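# Arrange all flowers stem-down in a standing vase

## Task

Place every flower in the vase with its stem pointing down. The vase must still be upright and no stem may be visibly bent or deformed. At the end, open the grippers and withdraw both arms away from the vase and flowers.

## Robot and tools

Robot: two 6-joint arms with parallel grippers, left_arm and right_arm, facing a table. Scene frame: origin at table-top height midway between the nominal bases, +x out over the table, +y toward left_arm, +z up. The arm names do not match image left and right. Calibrated bases: left_arm at (-0.024, +0.343, +0.013) m, right_arm at (+0.026, -0.245, +0.004) m, each turned slightly about z. A camera stand is fixed behind the arms. Loose objects may occasionally get a brief push from outside.

Joint order per arm, used in every row and every per-joint list: waist, shoulder, elbow, wrist pitch, wrist yaw, wrist roll. Stated ranges in radians: waist -2.618 to 3.054, shoulder 0 to 3.142, elbow 0 to 3.142, wrist pitch -1.571 to 1.571, wrist yaw -1.571 to 1.571, wrist roll -2.094 to 2.094. Real ends can differ by up to 0.059 rad. A target more than 0.059 past a stated end, and farther out than the joint currently is, gets the call refused. A target past the real end is clipped, and the result may say "joint sent to its limit". If that line is missing, the joint may still be at its end.

A row is always one flat list of 14 numbers covering both arms: left_arm's six absolute joint angles (rad) followed by its opening, then right_arm's six angles and opening. Every number is an absolute target, not an offset. Opening runs from -1 (closed) to +1 (fully open). Approximate pad gaps: 87 mm at +1, 69 at 0.5, 43 at 0, 18 at -0.5, 0 at -1. To keep an arm or gripper as it is, repeat its present value from "Joint targets" or "Tool commands". A 0 is a real command, not a skip.

Tools:
- execute_actions(actions, cameras): actions is a list of actions. Each action is a table of up to 15 rows, one row per 1/30 s step; a shorter table holds its last row to fill 15 steps. An empty list returns state and images only. cameras picks cam_high, cam_low, cam_left_wrist or cam_right_wrist; omit it or use ["all"] for all, [] for none. An unknown name invalidates the call.
- move(target, speed, blend, opening_speed, blocking, cameras): drives all joints of both arms together along paths to target. target is one 14-number row or a list of up to 15 rows. speed is in rad/s for the joint with farthest to travel (0.01 to 12.57, default 0.5), given once or per target. blend, in rad, rounds corners at intermediate targets; 0 means stop at each. opening_speed (0.2 or more, opening units per second) ramps the gripper command. blocking=false returns after about 0.5 s while the motion continues, and a new move then takes over from the current point. Paths avoid nothing, including the other arm. Grippers trace curves, not straight lines. A faster move, or a target set deeper past a contact, hits or presses harder. The result adds a "move:" line: done, off_target (at rest but a joint more than 0.035 rad from target), moving, held, or fault. limits=held means a check withheld steps.
- wait(seconds 0 to 10): lets time pass while the last commands are held.
- stop(): brakes a running move. Braking needs some distance, more after a fast move.
- zoom_image(camera, region [x0,y0,x1,y1] in pixels, at most 504 x 504): a closer look at the latest image from that camera.
- read_manual: licence text only.
- finished_scene(scene): ends the current scene for good. The task must already be done and stay done with the robot away.

Results: end_effector_position (m) and end_effector_quat_wxyz are given in each arm's own base frame. The point lies between the finger pads, just under 1 cm behind the tips. The gripper's +z points along the fingers and the fingers open along its y axis. Printed poses can be off by a few cm, more at long reach. Joint positions and Joint velocities list six joints and then the gripper reading, from 0 (closed) to 1 (open). "Joint targets" shows what the joints are currently driven toward. grip_measured is on the -1..+1 command scale. To hold something, command an opening about 0.04 below the reading at first contact. Joint torques include gravity; numbers 1 to 3 wrap at ±28 N m. A "joint command not followed" line means the clearance check changed some steps. That check does not keep the two grippers apart.

Motion notes: each step's joint target stays within 0.339 rad of the measured angle for the first three joints and 2.2 rad for the wrist joints. If a target would put a gripper more than 200 mm from where it is, that arm's targets are scaled back. Friction and weight can leave joints short of or past the command. Very small turns may not happen at all. While you are composing a reply, time passes and any running move keeps going.

Fixed cameras: cam_high and cam_low (504x504). Wrist cameras: cam_left_wrist and cam_right_wrist (672x504), whose poses follow the arm's joints. Calibration may be a little off.

Avoid the following. Do not drop a flower or release one while it is still moving. Do not knock the vase over. Do not bend the stems. Do not strike fixed or heavy items. Do not let the arms or grippers touch or press on each other, or close one gripper on the other's fingers. Do not strain the wrist camera cables. Do not let anything fall or be left off the table. Avoid long holds at full stretch or pushing toward unreachable poses. These heat the motors: MOTOR HOT appears at 75 °C, and an over-temperature fault at 90 °C folds that arm and disables it.

Each tool is called after ">>>" as name(argument=value, ...), one argument or row to a line, values as JSON.

## Session

>>> execute_actions(
  actions=[],
)

Scene clock: 0.00 s.
left_arm: end_effector_position=(+0.3754, -0.0062, +0.0338) grip_measured=+1.000 end_effector_quat_wxyz=(+0.542, -0.005, +0.840, +0.030) | right_arm: end_effector_position=(+0.3710, -0.0280, +0.0364) grip_measured=+1.000 end_effector_quat_wxyz=(+0.519, +0.063, +0.848, -0.087)
Joint positions: left_arm=[-0.073 1.557 0.382 0.748 -0.121 -0.006 1] | right_arm=[0.037 1.523 0.422 0.623 0.247 0.035 1]
Joint velocities: within noise
Joint torques (N m): no reading
Heat: left arm: 36 °C; right arm: 35 °C.
Joint targets: left_arm=[-0.073 1.551 0.390 0.748 -0.122 -0.006] | right_arm=[0.037 1.517 0.428 0.622 0.248 0.036]
Tool commands: left_gripper/opening=+1.0 right_gripper/opening=+1.0

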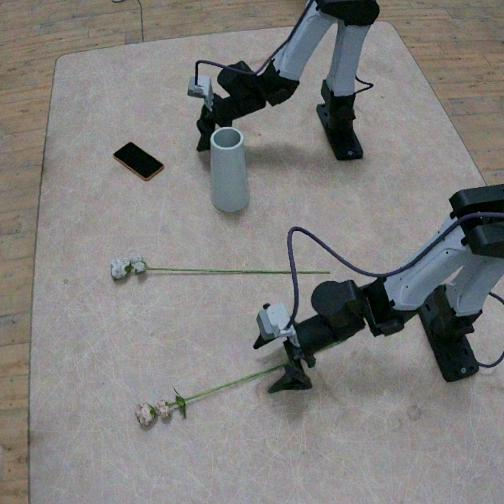

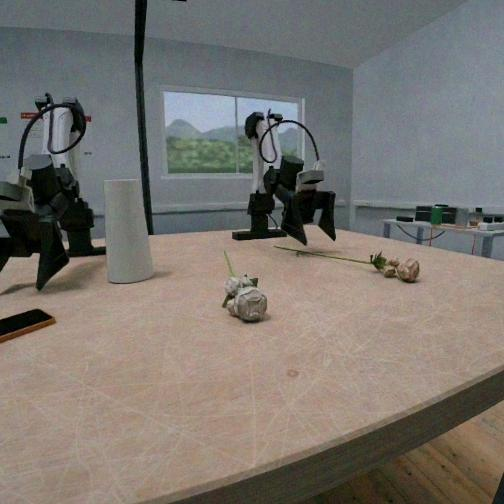

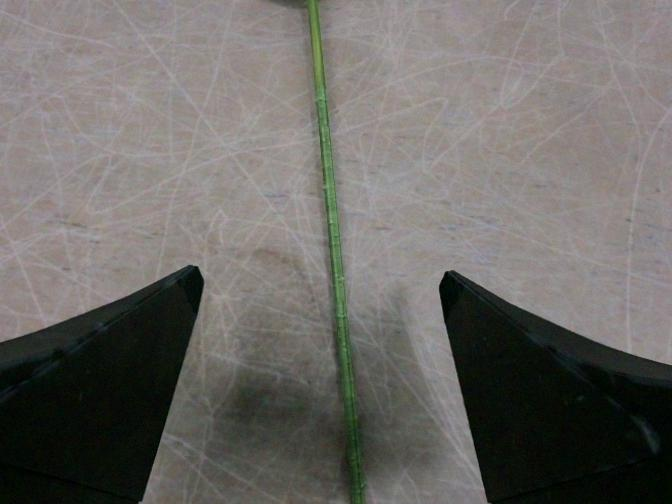

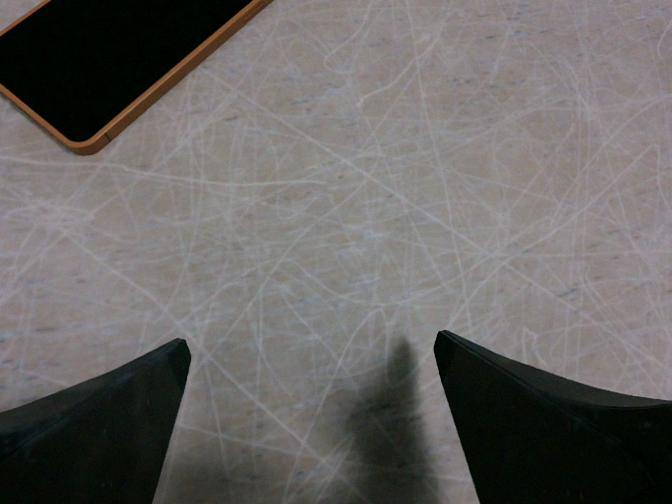

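>>> zoom_image(
  camera="cam_high",
  region=[90, 200, 350, 440],
)

>>> zoom_image(
  camera="cam_low",
  region=[60, 160, 440, 340],
)

>>> zoom_image(
  camera="cam_high",
  region=[180, 90, 300, 220],
)

Scaled by 1.938 from the camera's 504x504 image, which has a finer 720x720 frame.

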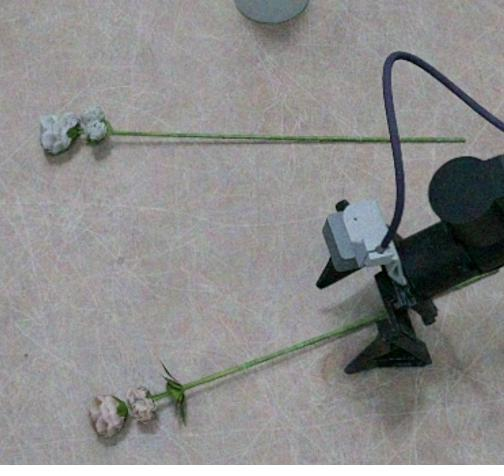

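Scaled by 1.326 from the camera's 504x504 image, which has a finer 720x720 frame.

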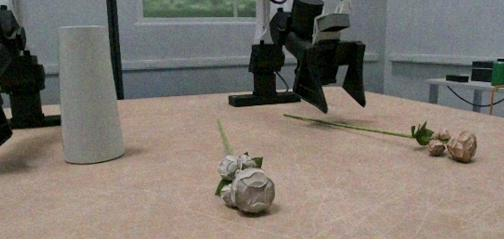

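Scaled by 3.877 from the camera's 504x504 image, which has a finer 720x720 frame.

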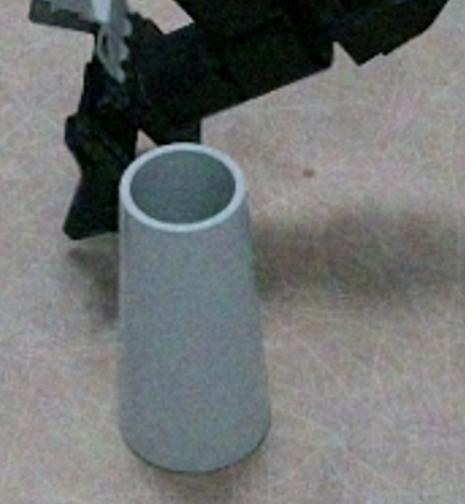

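>>> move(
  target=[-0.0412, 1.8925, 1.3845, -0.5473, -0.0955, -0.167, 1, 0.037, 1.517, 0.428, 0.622, 0.248, 0.036, 1],
  speed=0.6,
)

Scene clock: 236.60 s.
left_arm: end_effector_position=(+0.4280, -0.0078, +0.0565) grip_measured=+1.000 end_effector_quat_wxyz=(+0.255, -0.066, +0.964, +0.026) | right_arm: end_effector_position=(+0.3710, -0.0280, +0.0364) grip_measured=+1.000 end_effector_quat_wxyz=(+0.519, +0.063, +0.848, -0.087)
Joint positions: left_arm=[-0.047 1.881 1.357 -0.539 -0.106 -0.156 1] | right_arm=[0.037 1.523 0.422 0.623 0.247 0.035 1]
Joint torques (N m): left_arm=[0.57 -7.45 10.19 1.43 0.03 -0.16] | right_arm=[0.47 -6.52 5.05 1.72 0.12 0.01]
Heat: left arm: 45 °C; right arm: 40 °C.
Joint targets: left_arm=[-0.041 1.893 1.384 -0.547 -0.095 -0.167] | right_arm=[0.037 1.517 0.428 0.622 0.248 0.036]
move: done
camera_calibration:
cam_left_wrist: T_world_to_cam=[[0.170008, -0.985279, -0.0179662, -0.0824084], [-0.897156, -0.162294, 0.410818, 0.371332], [-0.407686, -0.0537239, -0.91154, 0.36461], [0, 0, 0, 1]] pos_world=[0.495799, -0.00134201, 0.178327]

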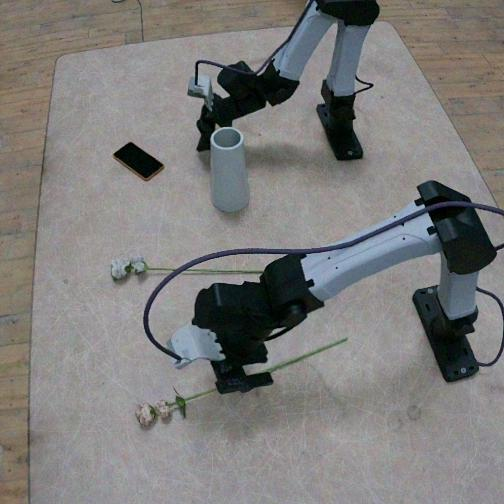

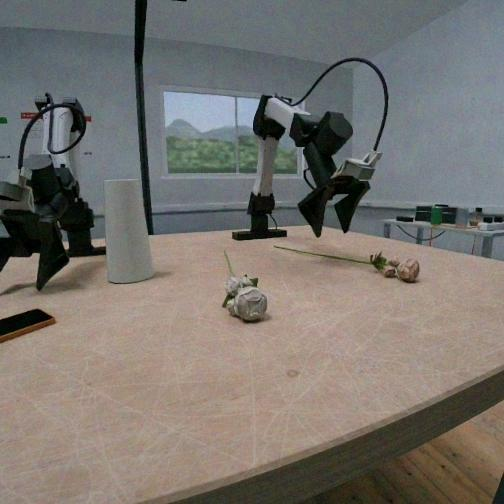

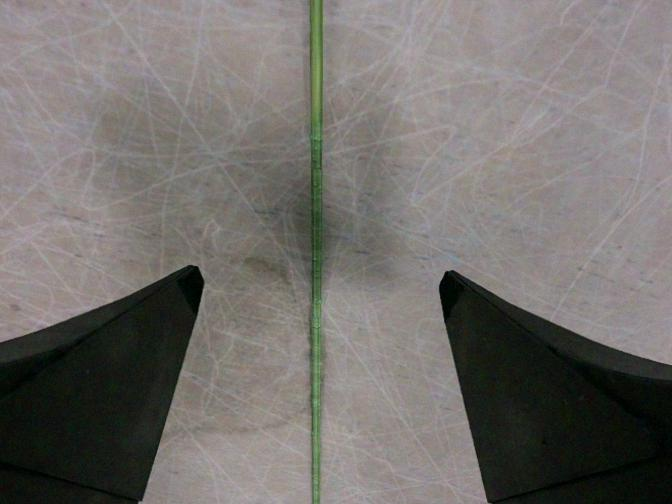

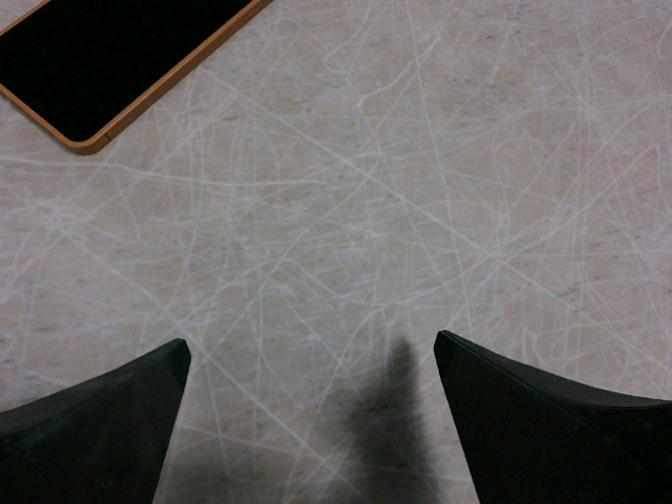

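>>> move(
  target=[-0.0158, 2.0022, 1.4135, -0.4655, -0.089, -0.1552, 1, 0.037, 1.517, 0.428, 0.622, 0.248, 0.036, 1],
  speed=0.5,
  cameras=["cam_high", "cam_left_wrist"],
)

Scene clock: 281.27 s.
left_arm: end_effector_position=(+0.4425, +0.0023, +0.0212) grip_measured=+1.000 end_effector_quat_wxyz=(+0.239, -0.078, +0.967, +0.027) | right_arm: end_effector_position=(+0.3710, -0.0280, +0.0364) grip_measured=+1.000 end_effector_quat_wxyz=(+0.519, +0.063, +0.848, -0.087)
Joint positions: left_arm=[-0.019 1.999 1.386 -0.48 -0.099 -0.156 1] | right_arm=[0.037 1.523 0.422 0.623 0.247 0.035 1]
Joint torques (N m): left_arm=[0.31 -8.8 10.02 1.66 0.04 -0.03] | right_arm=[0.46 -6.5 5.11 1.73 0.11 0.01]
Heat: left arm: 43 °C; right arm: 40 °C.
Joint targets: left_arm=[-0.016 2.002 1.414 -0.465 -0.089 -0.155] | right_arm=[0.037 1.517 0.428 0.622 0.248 0.036]
move: done
camera_calibration:
cam_left_wrist: T_world_to_cam=[[0.193082, -0.980998, -0.0190192, -0.0856518], [-0.87982, -0.181684, 0.439213, 0.392197], [-0.434323, -0.0680709, -0.898181, 0.350473], [0, 0, 0, 1]] pos_world=[0.513819, 0.0110885, 0.140901]
Images, in order (width x height): cam_high 504x504, cam_left_wrist 672x504.

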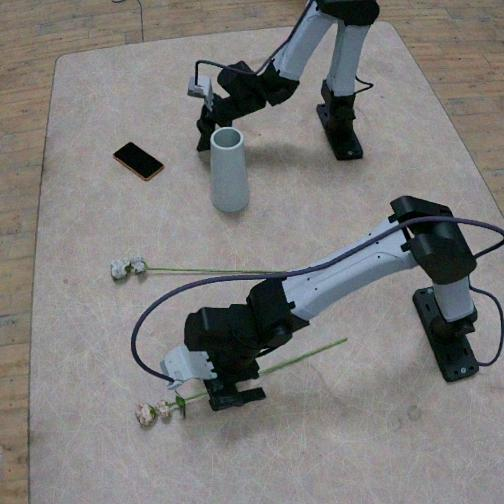

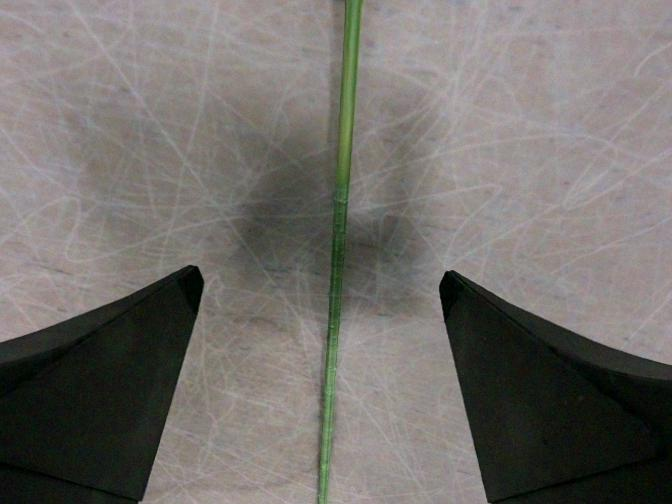

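>>> move(
  target=[-0.022, 2.031, 1.371, -0.394, -0.089, -0.112, 1, 0.037, 1.517, 0.428, 0.622, 0.248, 0.036, 1],
  speed=0.3,
  cameras=["cam_high", "cam_left_wrist", "cam_low"],
)

Scene clock: 305.03 s.
left_arm: end_effector_position=(+0.4548, +0.0035, +0.0151) grip_measured=+1.000 end_effector_quat_wxyz=(+0.259, -0.063, +0.964, +0.030) | right_arm: end_effector_position=(+0.3710, -0.0280, +0.0364) grip_measured=+1.000 end_effector_quat_wxyz=(+0.519, +0.063, +0.848, -0.087)
Joint positions: left_arm=[-0.019 2.023 1.379 -0.409 -0.099 -0.123 1] | right_arm=[0.037 1.523 0.422 0.623 0.247 0.035 1]
Joint torques (N m): left_arm=[-0.25 -8.57 6.54 1.71 0.04 0.06] | right_arm=[0.43 -6.52 5.05 1.73 0.13 0.01]
Heat: left arm: 44 °C; right arm: 40 °C.
Joint targets: left_arm=[-0.022 2.031 1.371 -0.394 -0.089 -0.112] | right_arm=[0.037 1.517 0.428 0.622 0.248 0.036]
move: done
camera_calibration:
cam_left_wrist: T_world_to_cam=[[0.165324, -0.985872, -0.0269182, -0.074365], [-0.900904, -0.162069, 0.402623, 0.416004], [-0.401297, -0.0423125, -0.91497, 0.335525], [0, 0, 0, 1]] pos_world=[0.521719, 0.00830369, 0.137502]
Images, in order (width x height): cam_high 504x504, cam_low 504x504, cam_left_wrist 672x504.

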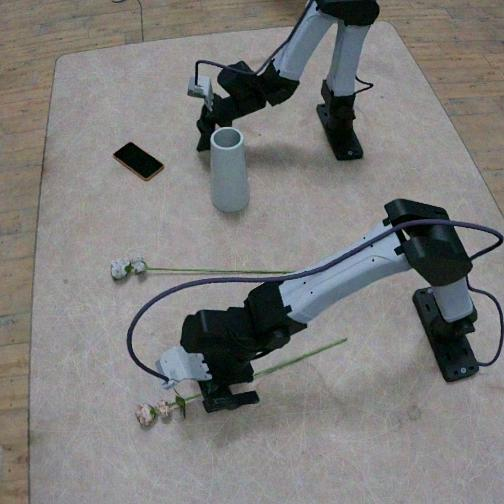

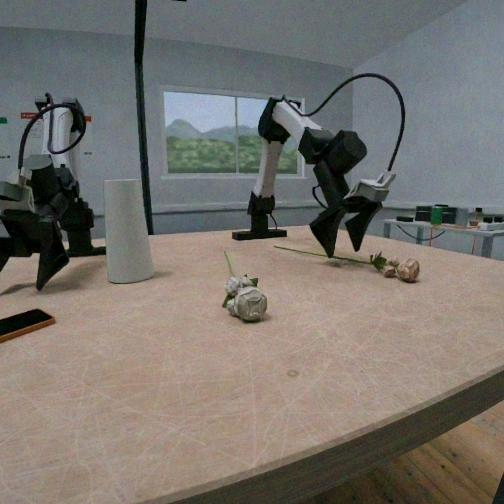

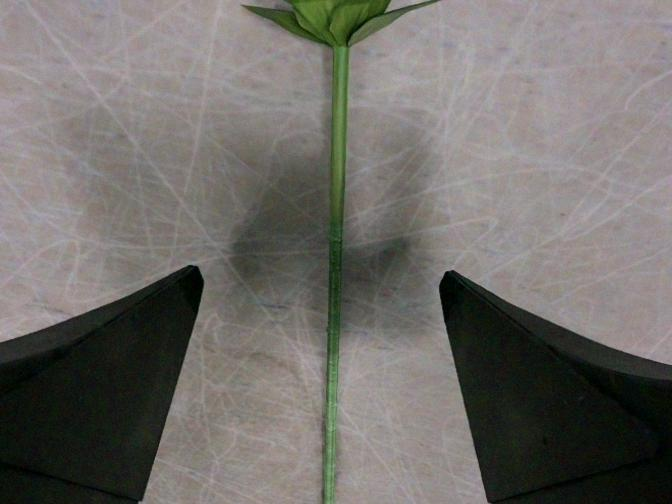

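>>> move(
  target=[-0.022, 2.052, 1.342, -0.344, -0.089, -0.112, 1, 0.037, 1.517, 0.428, 0.622, 0.248, 0.036, 1],
  speed=0.3,
  cameras=["cam_low", "cam_left_wrist"],
)

Scene clock: 321.53 s.
left_arm: end_effector_position=(+0.4540, +0.0035, +0.0003) grip_measured=+1.000 end_effector_quat_wxyz=(+0.257, -0.063, +0.964, +0.030) | right_arm: end_effector_position=(+0.3710, -0.0280, +0.0364) grip_measured=+1.000 end_effector_quat_wxyz=(+0.519, +0.063, +0.848, -0.087)
Joint positions: left_arm=[-0.019 2.045 1.349 -0.359 -0.099 -0.123 1] | right_arm=[0.037 1.523 0.422 0.623 0.247 0.035 1]
Joint torques (N m): left_arm=[-0.18 -8.76 6.68 1.75 0.01 0.06] | right_arm=[0.44 -6.52 5.09 1.73 0.12 0.01]
Heat: left arm: 43 °C; right arm: 40 °C.
Joint targets: left_arm=[-0.022 2.052 1.342 -0.344 -0.089 -0.112] | right_arm=[0.037 1.517 0.428 0.622 0.248 0.036]
move: done
camera_calibration:
cam_left_wrist: T_world_to_cam=[[0.16536, -0.985854, -0.0273431, -0.0745529], [-0.899945, -0.162175, 0.404719, 0.420844], [-0.403428, -0.0423169, -0.914032, 0.322602], [0, 0, 0, 1]] pos_world=[0.521211, 0.00840361, 0.122507]
Images, in order (width x height): cam_low 504x504, cam_left_wrist 672x504.

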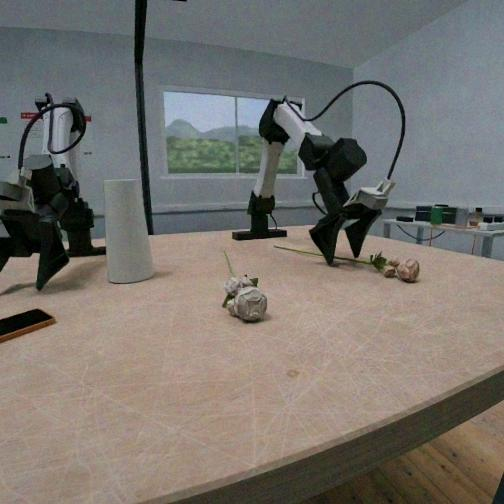

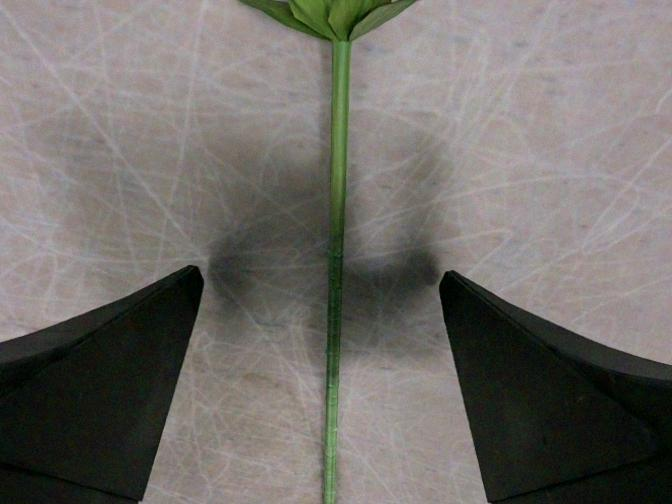

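>>> zoom_image(
  camera="cam_low",
  region=[270, 200, 430, 300],
)

>>> zoom_image(
  camera="cam_left_wrist",
  region=[190, 180, 460, 380],
)

Scaled by 3.150 from the camera's 504x504 image, which has a finer 720x720 frame.

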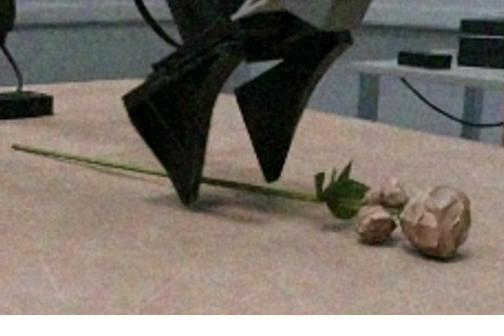

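Scaled by 1.867 from the camera's 672x504 image, which has a finer 960x720 frame.

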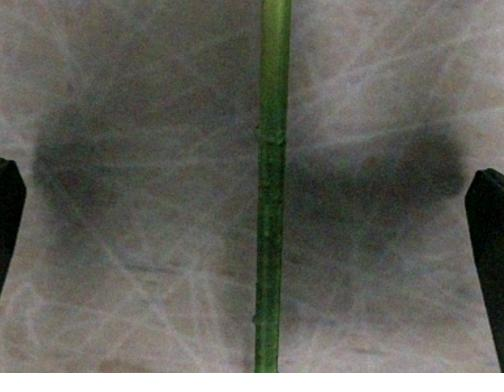

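>>> move(
  target=[-0.022, 2.052, 1.342, -0.344, -0.089, -0.112, -1, 0.037, 1.517, 0.428, 0.622, 0.248, 0.036, 1],
  opening_speed=1.0,
  cameras=["cam_low", "cam_left_wrist"],
)

Scene clock: 339.07 s.
left_arm: end_effector_position=(+0.4541, +0.0034, +0.0003) grip_measured=-0.836 end_effector_quat_wxyz=(+0.258, -0.062, +0.964, +0.030) | right_arm: end_effector_position=(+0.3710, -0.0280, +0.0364) grip_measured=+1.000 end_effector_quat_wxyz=(+0.519, +0.063, +0.848, -0.087)
Joint positions: left_arm=[-0.019 2.045 1.349 -0.359 -0.099 -0.123 0.082] | right_arm=[0.037 1.523 0.422 0.623 0.247 0.035 1]
Joint torques (N m): left_arm=[-0.2 -8.69 6.52 1.72 0.01 0.05] | right_arm=[0.46 -6.5 5.08 1.72 0.12 0.01]
Heat: left arm: 43 °C; right arm: 40 °C.
Joint targets: left_arm=[-0.022 2.052 1.342 -0.344 -0.089 -0.112] | right_arm=[0.037 1.517 0.428 0.622 0.248 0.036]
move: done
camera_calibration:
cam_left_wrist: T_world_to_cam=[[0.164773, -0.985958, -0.0271271, -0.0743843], [-0.900202, -0.161567, 0.404391, 0.421047], [-0.403095, -0.0422127, -0.914184, 0.322573], [0, 0, 0, 1]] pos_world=[0.521312, 0.00830441, 0.122606]
Images, in order (width x height): cam_low 504x504, cam_left_wrist 672x504.

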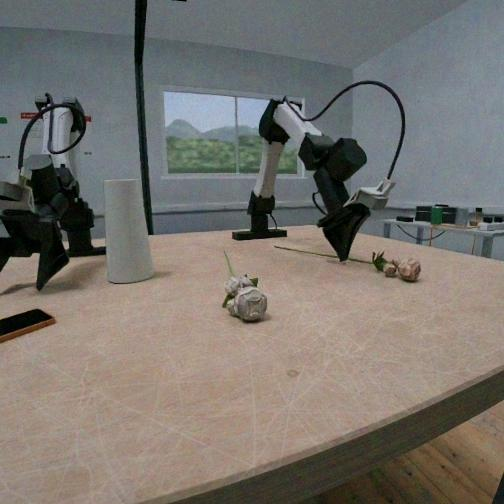

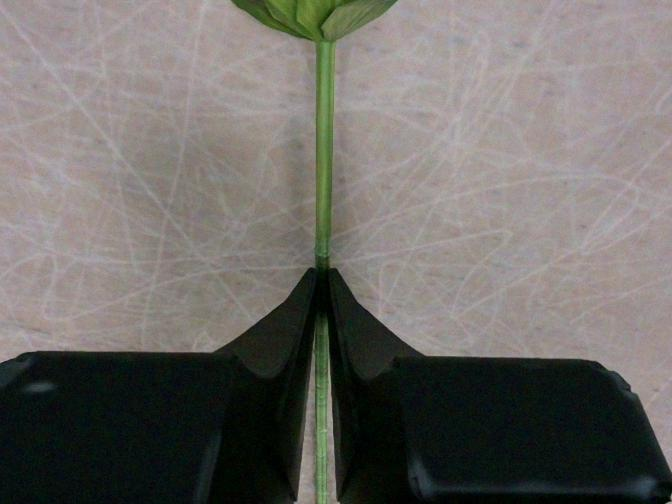

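>>> move(
  target=[
    [-0.02, 1.9196, 1.6619, -0.7965, -0.089, -0.112, -1, 0.037, 1.517, 0.428, 0.622, 0.248, 0.036, 1],
    [-0.1, 1.3028, 1.207, -0.2532, 0, 0, -1, 0.037, 1.517, 0.428, 0.622, 0.248, 0.036, 1],
  ],
  speed=0.5,
  blend=[0.1, 0],
)

Scene clock: 364.07 s.
left_arm: end_effector_position=(+0.4186, -0.0384, +0.2772) grip_measured=-0.836 end_effector_quat_wxyz=(+0.566, +0.031, +0.824, -0.026) | right_arm: end_effector_position=(+0.3710, -0.0280, +0.0364) grip_measured=+1.000 end_effector_quat_wxyz=(+0.519, +0.063, +0.848, -0.087)
Joint positions: left_arm=[-0.095 1.314 1.22 -0.273 -0.01 -0.012 0.082] | right_arm=[0.037 1.523 0.422 0.623 0.247 0.035 1]
Joint torques (N m): left_arm=[-0.47 -5.23 7.04 2.56 0.08 0.05] | right_arm=[0.47 -6.5 5.05 1.73 0.12 0]
Heat: left arm: 45 °C; right arm: 40 °C.
Joint targets: left_arm=[-0.100 1.303 1.207 -0.253 0.000 0.000] | right_arm=[0.037 1.517 0.428 0.622 0.248 0.036]
move: done
camera_calibration:
cam_left_wrist: T_world_to_cam=[[-0.0561956, -0.998131, 0.0240215, -0.024373], [-0.964665, 0.0480768, -0.259058, 0.489311], [0.257419, -0.0377306, -0.965563, 0.297436], [0, 0, 0, 1]] pos_world=[0.394085, -0.0366295, 0.414538]

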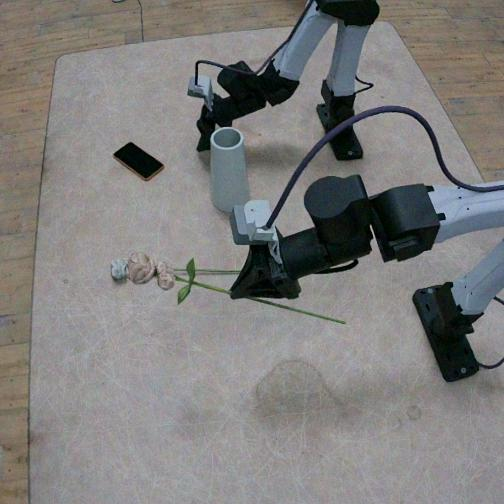

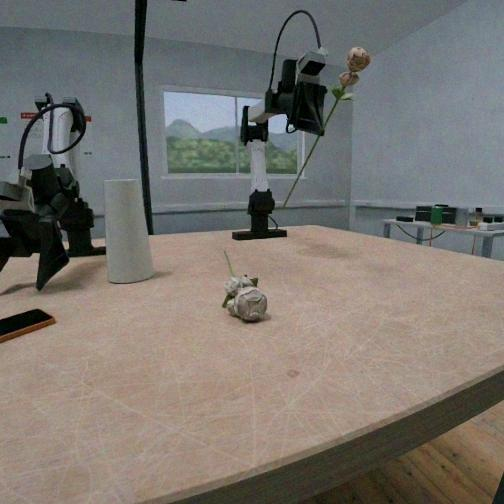

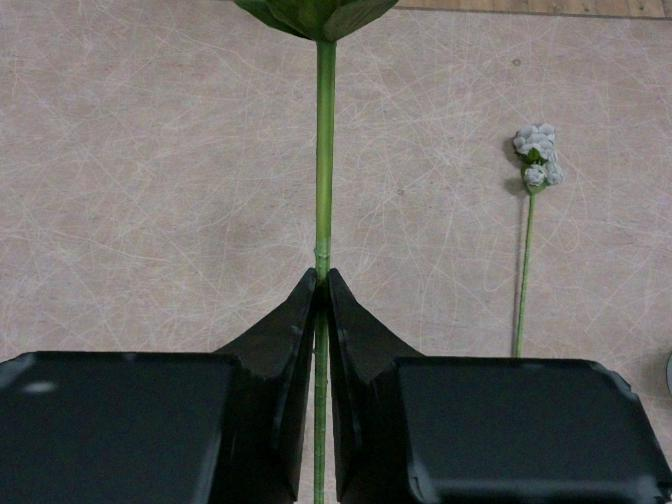

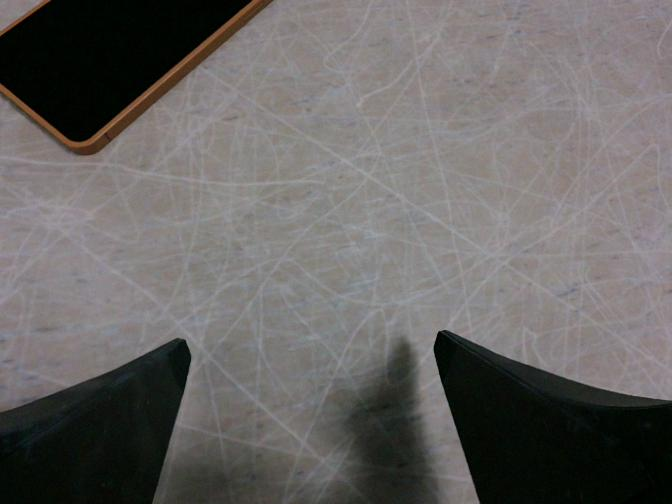

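>>> move(
  target=[
    [-0.4, 1.5, 1.45, 0.16, 0, 0, -1, 0.037, 1.517, 0.428, 0.622, 0.248, 0.036, 1],
    [-0.78, 1.7225, 1.6305, 0.572, 0, 0, -1, 0.037, 1.517, 0.428, 0.622, 0.248, 0.036, 1],
  ],
  speed=0.5,
  blend=[0.1, 0],
)

Scene clock: 404.00 s.
left_arm: end_effector_position=(+0.3922, -0.3898, +0.4713) grip_measured=-0.836 end_effector_quat_wxyz=(+0.777, +0.201, +0.500, -0.324) | right_arm: end_effector_position=(+0.3710, -0.0280, +0.0364) grip_measured=+1.000 end_effector_quat_wxyz=(+0.519, +0.063, +0.848, -0.087)
Joint positions: left_arm=[-0.783 1.717 1.597 0.552 -0.005 -0.011 0.082] | right_arm=[0.037 1.523 0.422 0.623 0.247 0.035 1]
Joint torques (N m): left_arm=[0.32 -6.91 11.32 2.18 0.04 0.07] | right_arm=[0.47 -6.53 5.08 1.73 0.12 0]
Heat: left arm: 49 °C; right arm: 40 °C.
Joint targets: left_arm=[-0.780 1.723 1.630 0.572 0.000 0.000] | right_arm=[0.037 1.517 0.428 0.622 0.248 0.036]
move: done
camera_calibration:
cam_left_wrist: T_world_to_cam=[[-0.701254, -0.711736, 0.040927, -0.0246669], [-0.372775, 0.317139, -0.872044, 0.692709], [0.607686, -0.626781, -0.487713, -0.113727], [0, 0, 0, 1]] pos_world=[0.310037, -0.308523, 0.549616]

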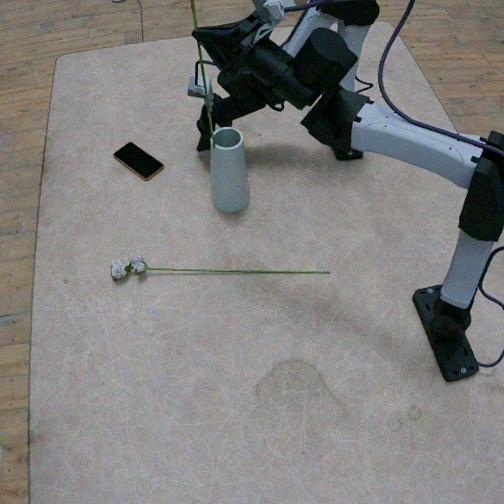

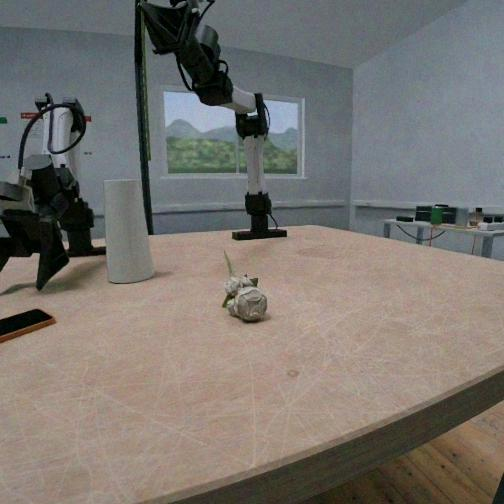

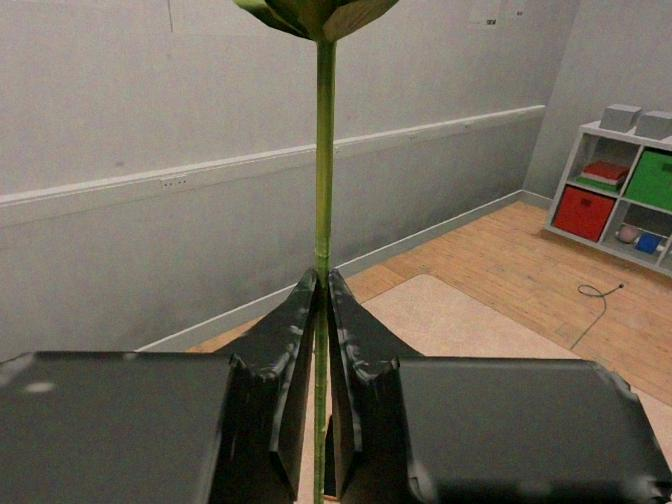

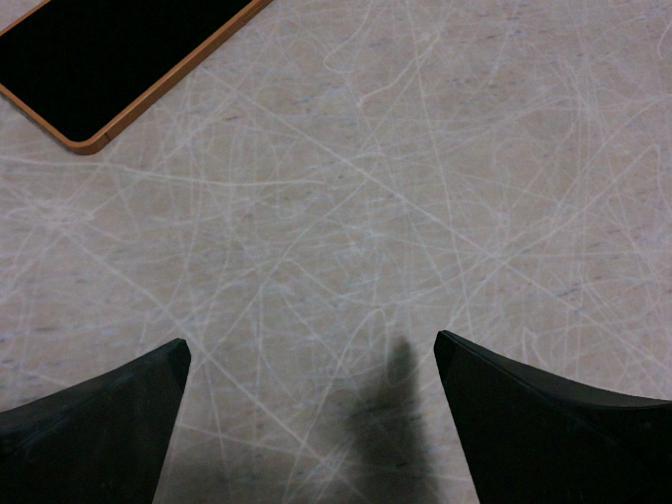

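>>> zoom_image(
  camera="cam_low",
  region=[80, 60, 220, 300],
)

>>> zoom_image(
  camera="cam_high",
  region=[170, 60, 270, 220],
)

Scaled by 2.100 from the camera's 504x504 image, which has a finer 720x720 frame.

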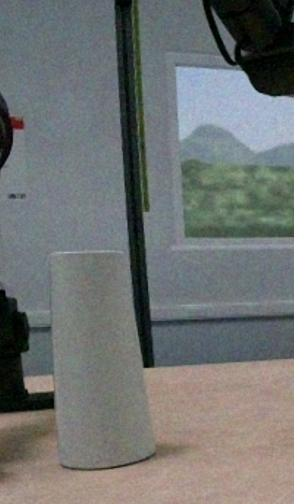

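Scaled by 3.150 from the camera's 504x504 image, which has a finer 720x720 frame.

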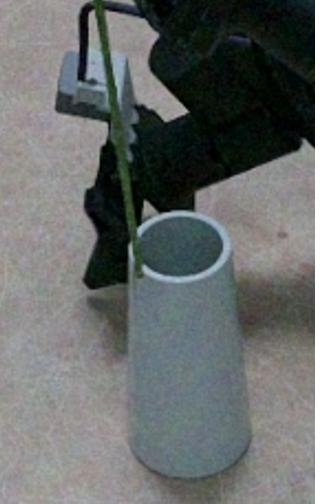

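>>> move(
  target=[-0.89, 1.7805, 1.6973, 0.563, 0, 0, -1, 0.037, 1.517, 0.428, 0.622, 0.248, 0.036, 1],
  speed=0.3,
  cameras=["cam_high", "cam_low"],
)

>>> zoom_image(
  camera="cam_low",
  region=[80, 60, 220, 300],
)

>>> zoom_image(
  camera="cam_high",
  region=[170, 60, 270, 220],
)

Scene clock: 466.30 s.
left_arm: end_effector_position=(+0.3569, -0.4405, +0.4736) grip_measured=-0.836 end_effector_quat_wxyz=(+0.761, +0.226, +0.485, -0.367) | right_arm: end_effector_position=(+0.3710, -0.0280, +0.0364) grip_measured=+1.000 end_effector_quat_wxyz=(+0.519, +0.063, +0.848, -0.087)
Joint positions: left_arm=[-0.89 1.775 1.664 0.553 -0.004 -0.011 0.082] | right_arm=[0.037 1.523 0.422 0.623 0.247 0.035 1]
Joint torques (N m): left_arm=[-0.01 -7.32 11.17 2.05 0.02 0.06] | right_arm=[0.44 -6.52 5.11 1.74 0.11 0.01]
Heat: left arm: 47 °C; right arm: 40 °C.
Joint targets: left_arm=[-0.890 1.781 1.697 0.563 0.000 0.000] | right_arm=[0.037 1.517 0.428 0.622 0.248 0.036]
move: done
Images, in order (width x height): cam_high 504x504, cam_low 504x504.

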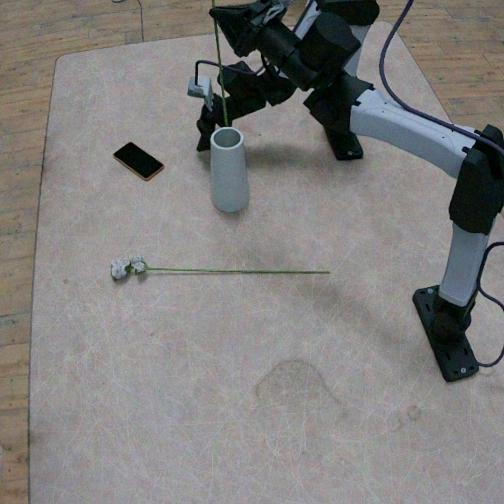

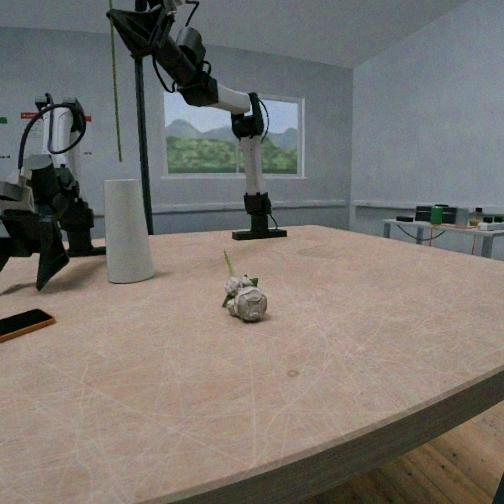

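Scaled by 2.100 from the camera's 504x504 image, which has a finer 720x720 frame.

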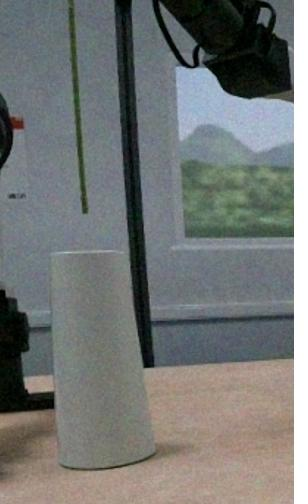

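Scaled by 3.150 from the camera's 504x504 image, which has a finer 720x720 frame.

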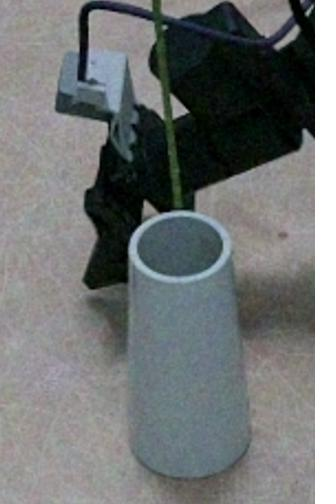

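>>> move(
  target=[
    [-0.89, 1.80, 1.306, 0.934, 0, 0, -1, 0.037, 1.517, 0.428, 0.622, 0.248, 0.036, 1],
    [-0.89, 1.95, 1.09, 1.299, 0, 0, -1, 0.037, 1.517, 0.428, 0.622, 0.248, 0.036, 1],
  ],
  speed=0.3,
  blend=[0.03, 0],
  cameras=["cam_high", "cam_low", "cam_left_wrist"],
)

>>> zoom_image(
  camera="cam_low",
  region=[60, 0, 260, 300],
)

>>> zoom_image(
  camera="cam_high",
  region=[170, 0, 300, 220],
)

Scene clock: 501.97 s.
left_arm: end_effector_position=(+0.3575, -0.4411, +0.2802) grip_measured=-0.836 end_effector_quat_wxyz=(+0.758, +0.229, +0.490, -0.365) | right_arm: end_effector_position=(+0.3710, -0.0280, +0.0364) grip_measured=+1.000 end_effector_quat_wxyz=(+0.519, +0.063, +0.848, -0.087)
Joint positions: left_arm=[-0.89 1.945 1.096 1.277 -0.004 -0.01 0.082] | right_arm=[0.037 1.523 0.422 0.623 0.247 0.035 1]
Joint torques (N m): left_arm=[0.06 -8.06 6.63 2.23 0.02 0.04] | right_arm=[0.46 -6.5 5.11 1.73 0.11 0.02]
Heat: left arm: 49 °C; right arm: 41 °C.
Joint targets: left_arm=[-0.890 1.950 1.090 1.299 0.000 0.000] | right_arm=[0.037 1.517 0.428 0.622 0.248 0.036]
move: done
camera_calibration:
cam_left_wrist: T_world_to_cam=[[-0.773493, -0.632546, 0.0399307, -0.0166916], [-0.33848, 0.358994, -0.869801, 0.534802], [0.535854, -0.686301, -0.491784, -0.217447], [0, 0, 0, 1]] pos_world=[0.284629, -0.351783, 0.358901]
Images, in order (width x height): cam_high 504x504, cam_low 504x504, cam_left_wrist 672x504.

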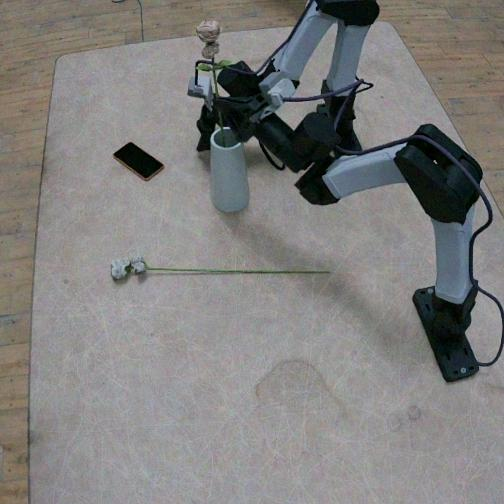

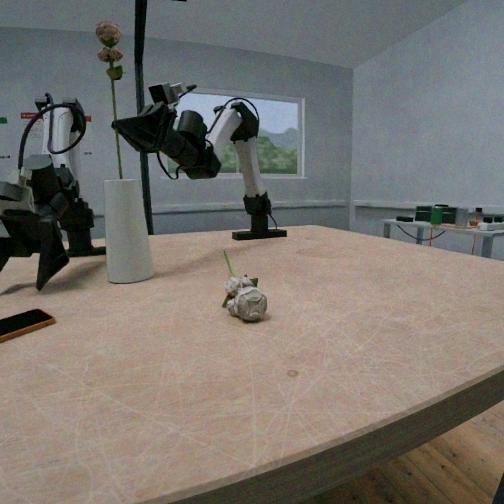

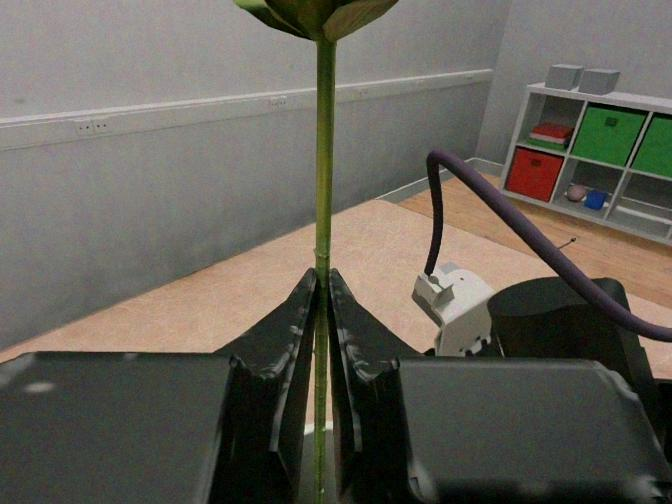

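Scaled by 1.680 from the camera's 504x504 image, which has a finer 720x720 frame.

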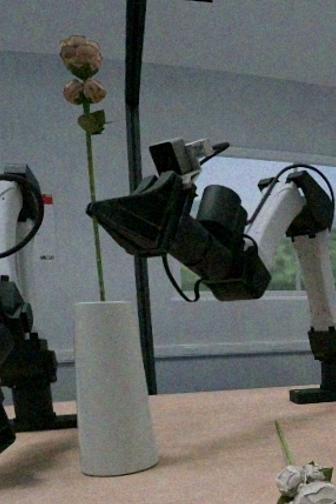

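Scaled by 2.291 from the camera's 504x504 image, which has a finer 720x720 frame.

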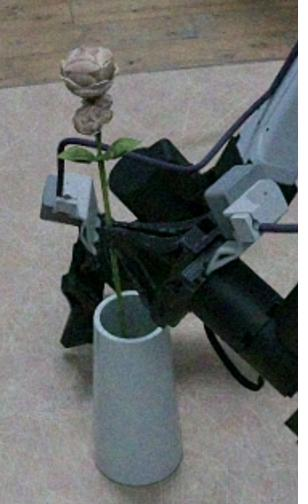

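>>> move(
  target=[-0.89, 2.002, 1.058, 1.392, 0, 0, -1, 0.037, 1.517, 0.428, 0.622, 0.248, 0.036, 1],
  speed=0.15,
  cameras=["cam_high", "cam_low", "cam_left_wrist"],
)

>>> zoom_image(
  camera="cam_low",
  region=[60, 0, 260, 300],
)

>>> zoom_image(
  camera="cam_high",
  region=[170, 0, 300, 220],
)

Scene clock: 511.57 s.
left_arm: end_effector_position=(+0.3570, -0.4405, +0.2611) grip_measured=-0.836 end_effector_quat_wxyz=(+0.760, +0.228, +0.487, -0.365) | right_arm: end_effector_position=(+0.3710, -0.0280, +0.0364) grip_measured=+1.000 end_effector_quat_wxyz=(+0.519, +0.063, +0.848, -0.087)
Joint positions: left_arm=[-0.89 1.995 1.065 1.365 -0.004 -0.009 0.082] | right_arm=[0.037 1.523 0.422 0.623 0.247 0.035 1]
Joint torques (N m): left_arm=[0.08 -7.99 6.16 2.25 0.02 0.02] | right_arm=[0.44 -6.49 5.04 1.74 0.11 0.02]
Heat: left arm: 48 °C; right arm: 41 °C.
Joint targets: left_arm=[-0.890 2.002 1.058 1.392 0.000 0.000] | right_arm=[0.037 1.517 0.428 0.622 0.248 0.036]
move: done
camera_calibration:
cam_left_wrist: T_world_to_cam=[[-0.773561, -0.632505, 0.0392679, -0.0156296], [-0.3335, 0.353619, -0.873917, 0.514749], [0.538871, -0.689124, -0.484486, -0.23042], [0, 0, 0, 1]] pos_world=[0.283745, -0.350698, 0.338827]
Images, in order (width x height): cam_high 504x504, cam_low 504x504, cam_left_wrist 672x504.

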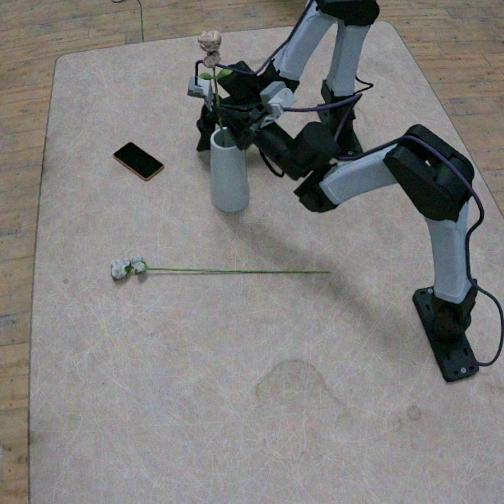

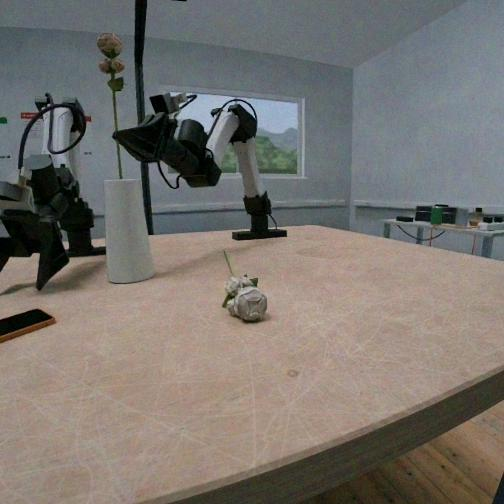

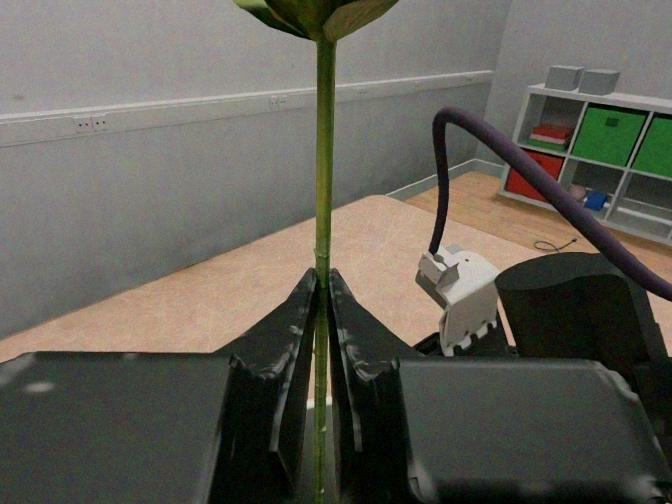

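Scaled by 1.680 from the camera's 504x504 image, which has a finer 720x720 frame.

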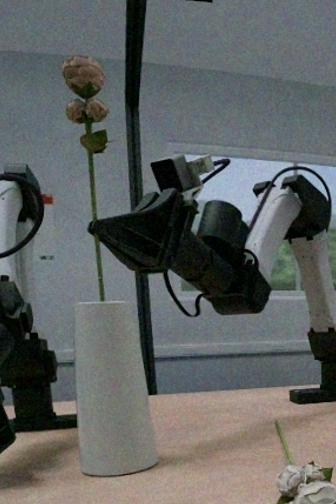

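Scaled by 2.291 from the camera's 504x504 image, which has a finer 720x720 frame.

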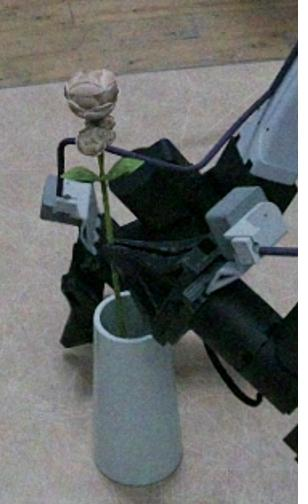

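>>> move(
  target=[-0.89, 2.0165, 1.0485, 1.416, 0, 0, -1, 0.037, 1.517, 0.428, 0.622, 0.248, 0.036, 1],
  speed=0.1,
  cameras=["cam_low"],
)

>>> zoom_image(
  camera="cam_low",
  region=[60, 0, 260, 300],
)

Scene clock: 524.23 s.
left_arm: end_effector_position=(+0.3564, -0.4397, +0.2587) grip_measured=-0.836 end_effector_quat_wxyz=(+0.762, +0.226, +0.483, -0.367) | right_arm: end_effector_position=(+0.3710, -0.0280, +0.0364) grip_measured=+1.000 end_effector_quat_wxyz=(+0.519, +0.063, +0.848, -0.087)
Joint positions: left_arm=[-0.89 2.006 1.057 1.393 -0.004 -0.009 0.082] | right_arm=[0.037 1.523 0.422 0.623 0.247 0.035 1]
Joint torques (N m): left_arm=[0.14 -7.8 5.82 2.18 0.03 0.01] | right_arm=[0.47 -6.49 5.09 1.74 0.13 0.02]
Heat: left arm: 47 °C; right arm: 41 °C.
Joint targets: left_arm=[-0.890 2.016 1.048 1.416 0.000 0.000] | right_arm=[0.037 1.517 0.428 0.622 0.248 0.036]
move: done
Images, in order (width x height): cam_low 504x504.

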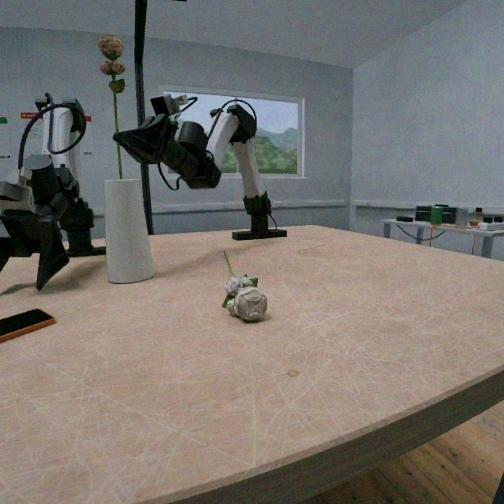

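Scaled by 1.680 from the camera's 504x504 image, which has a finer 720x720 frame.

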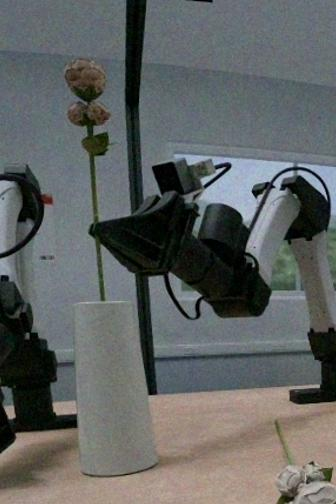

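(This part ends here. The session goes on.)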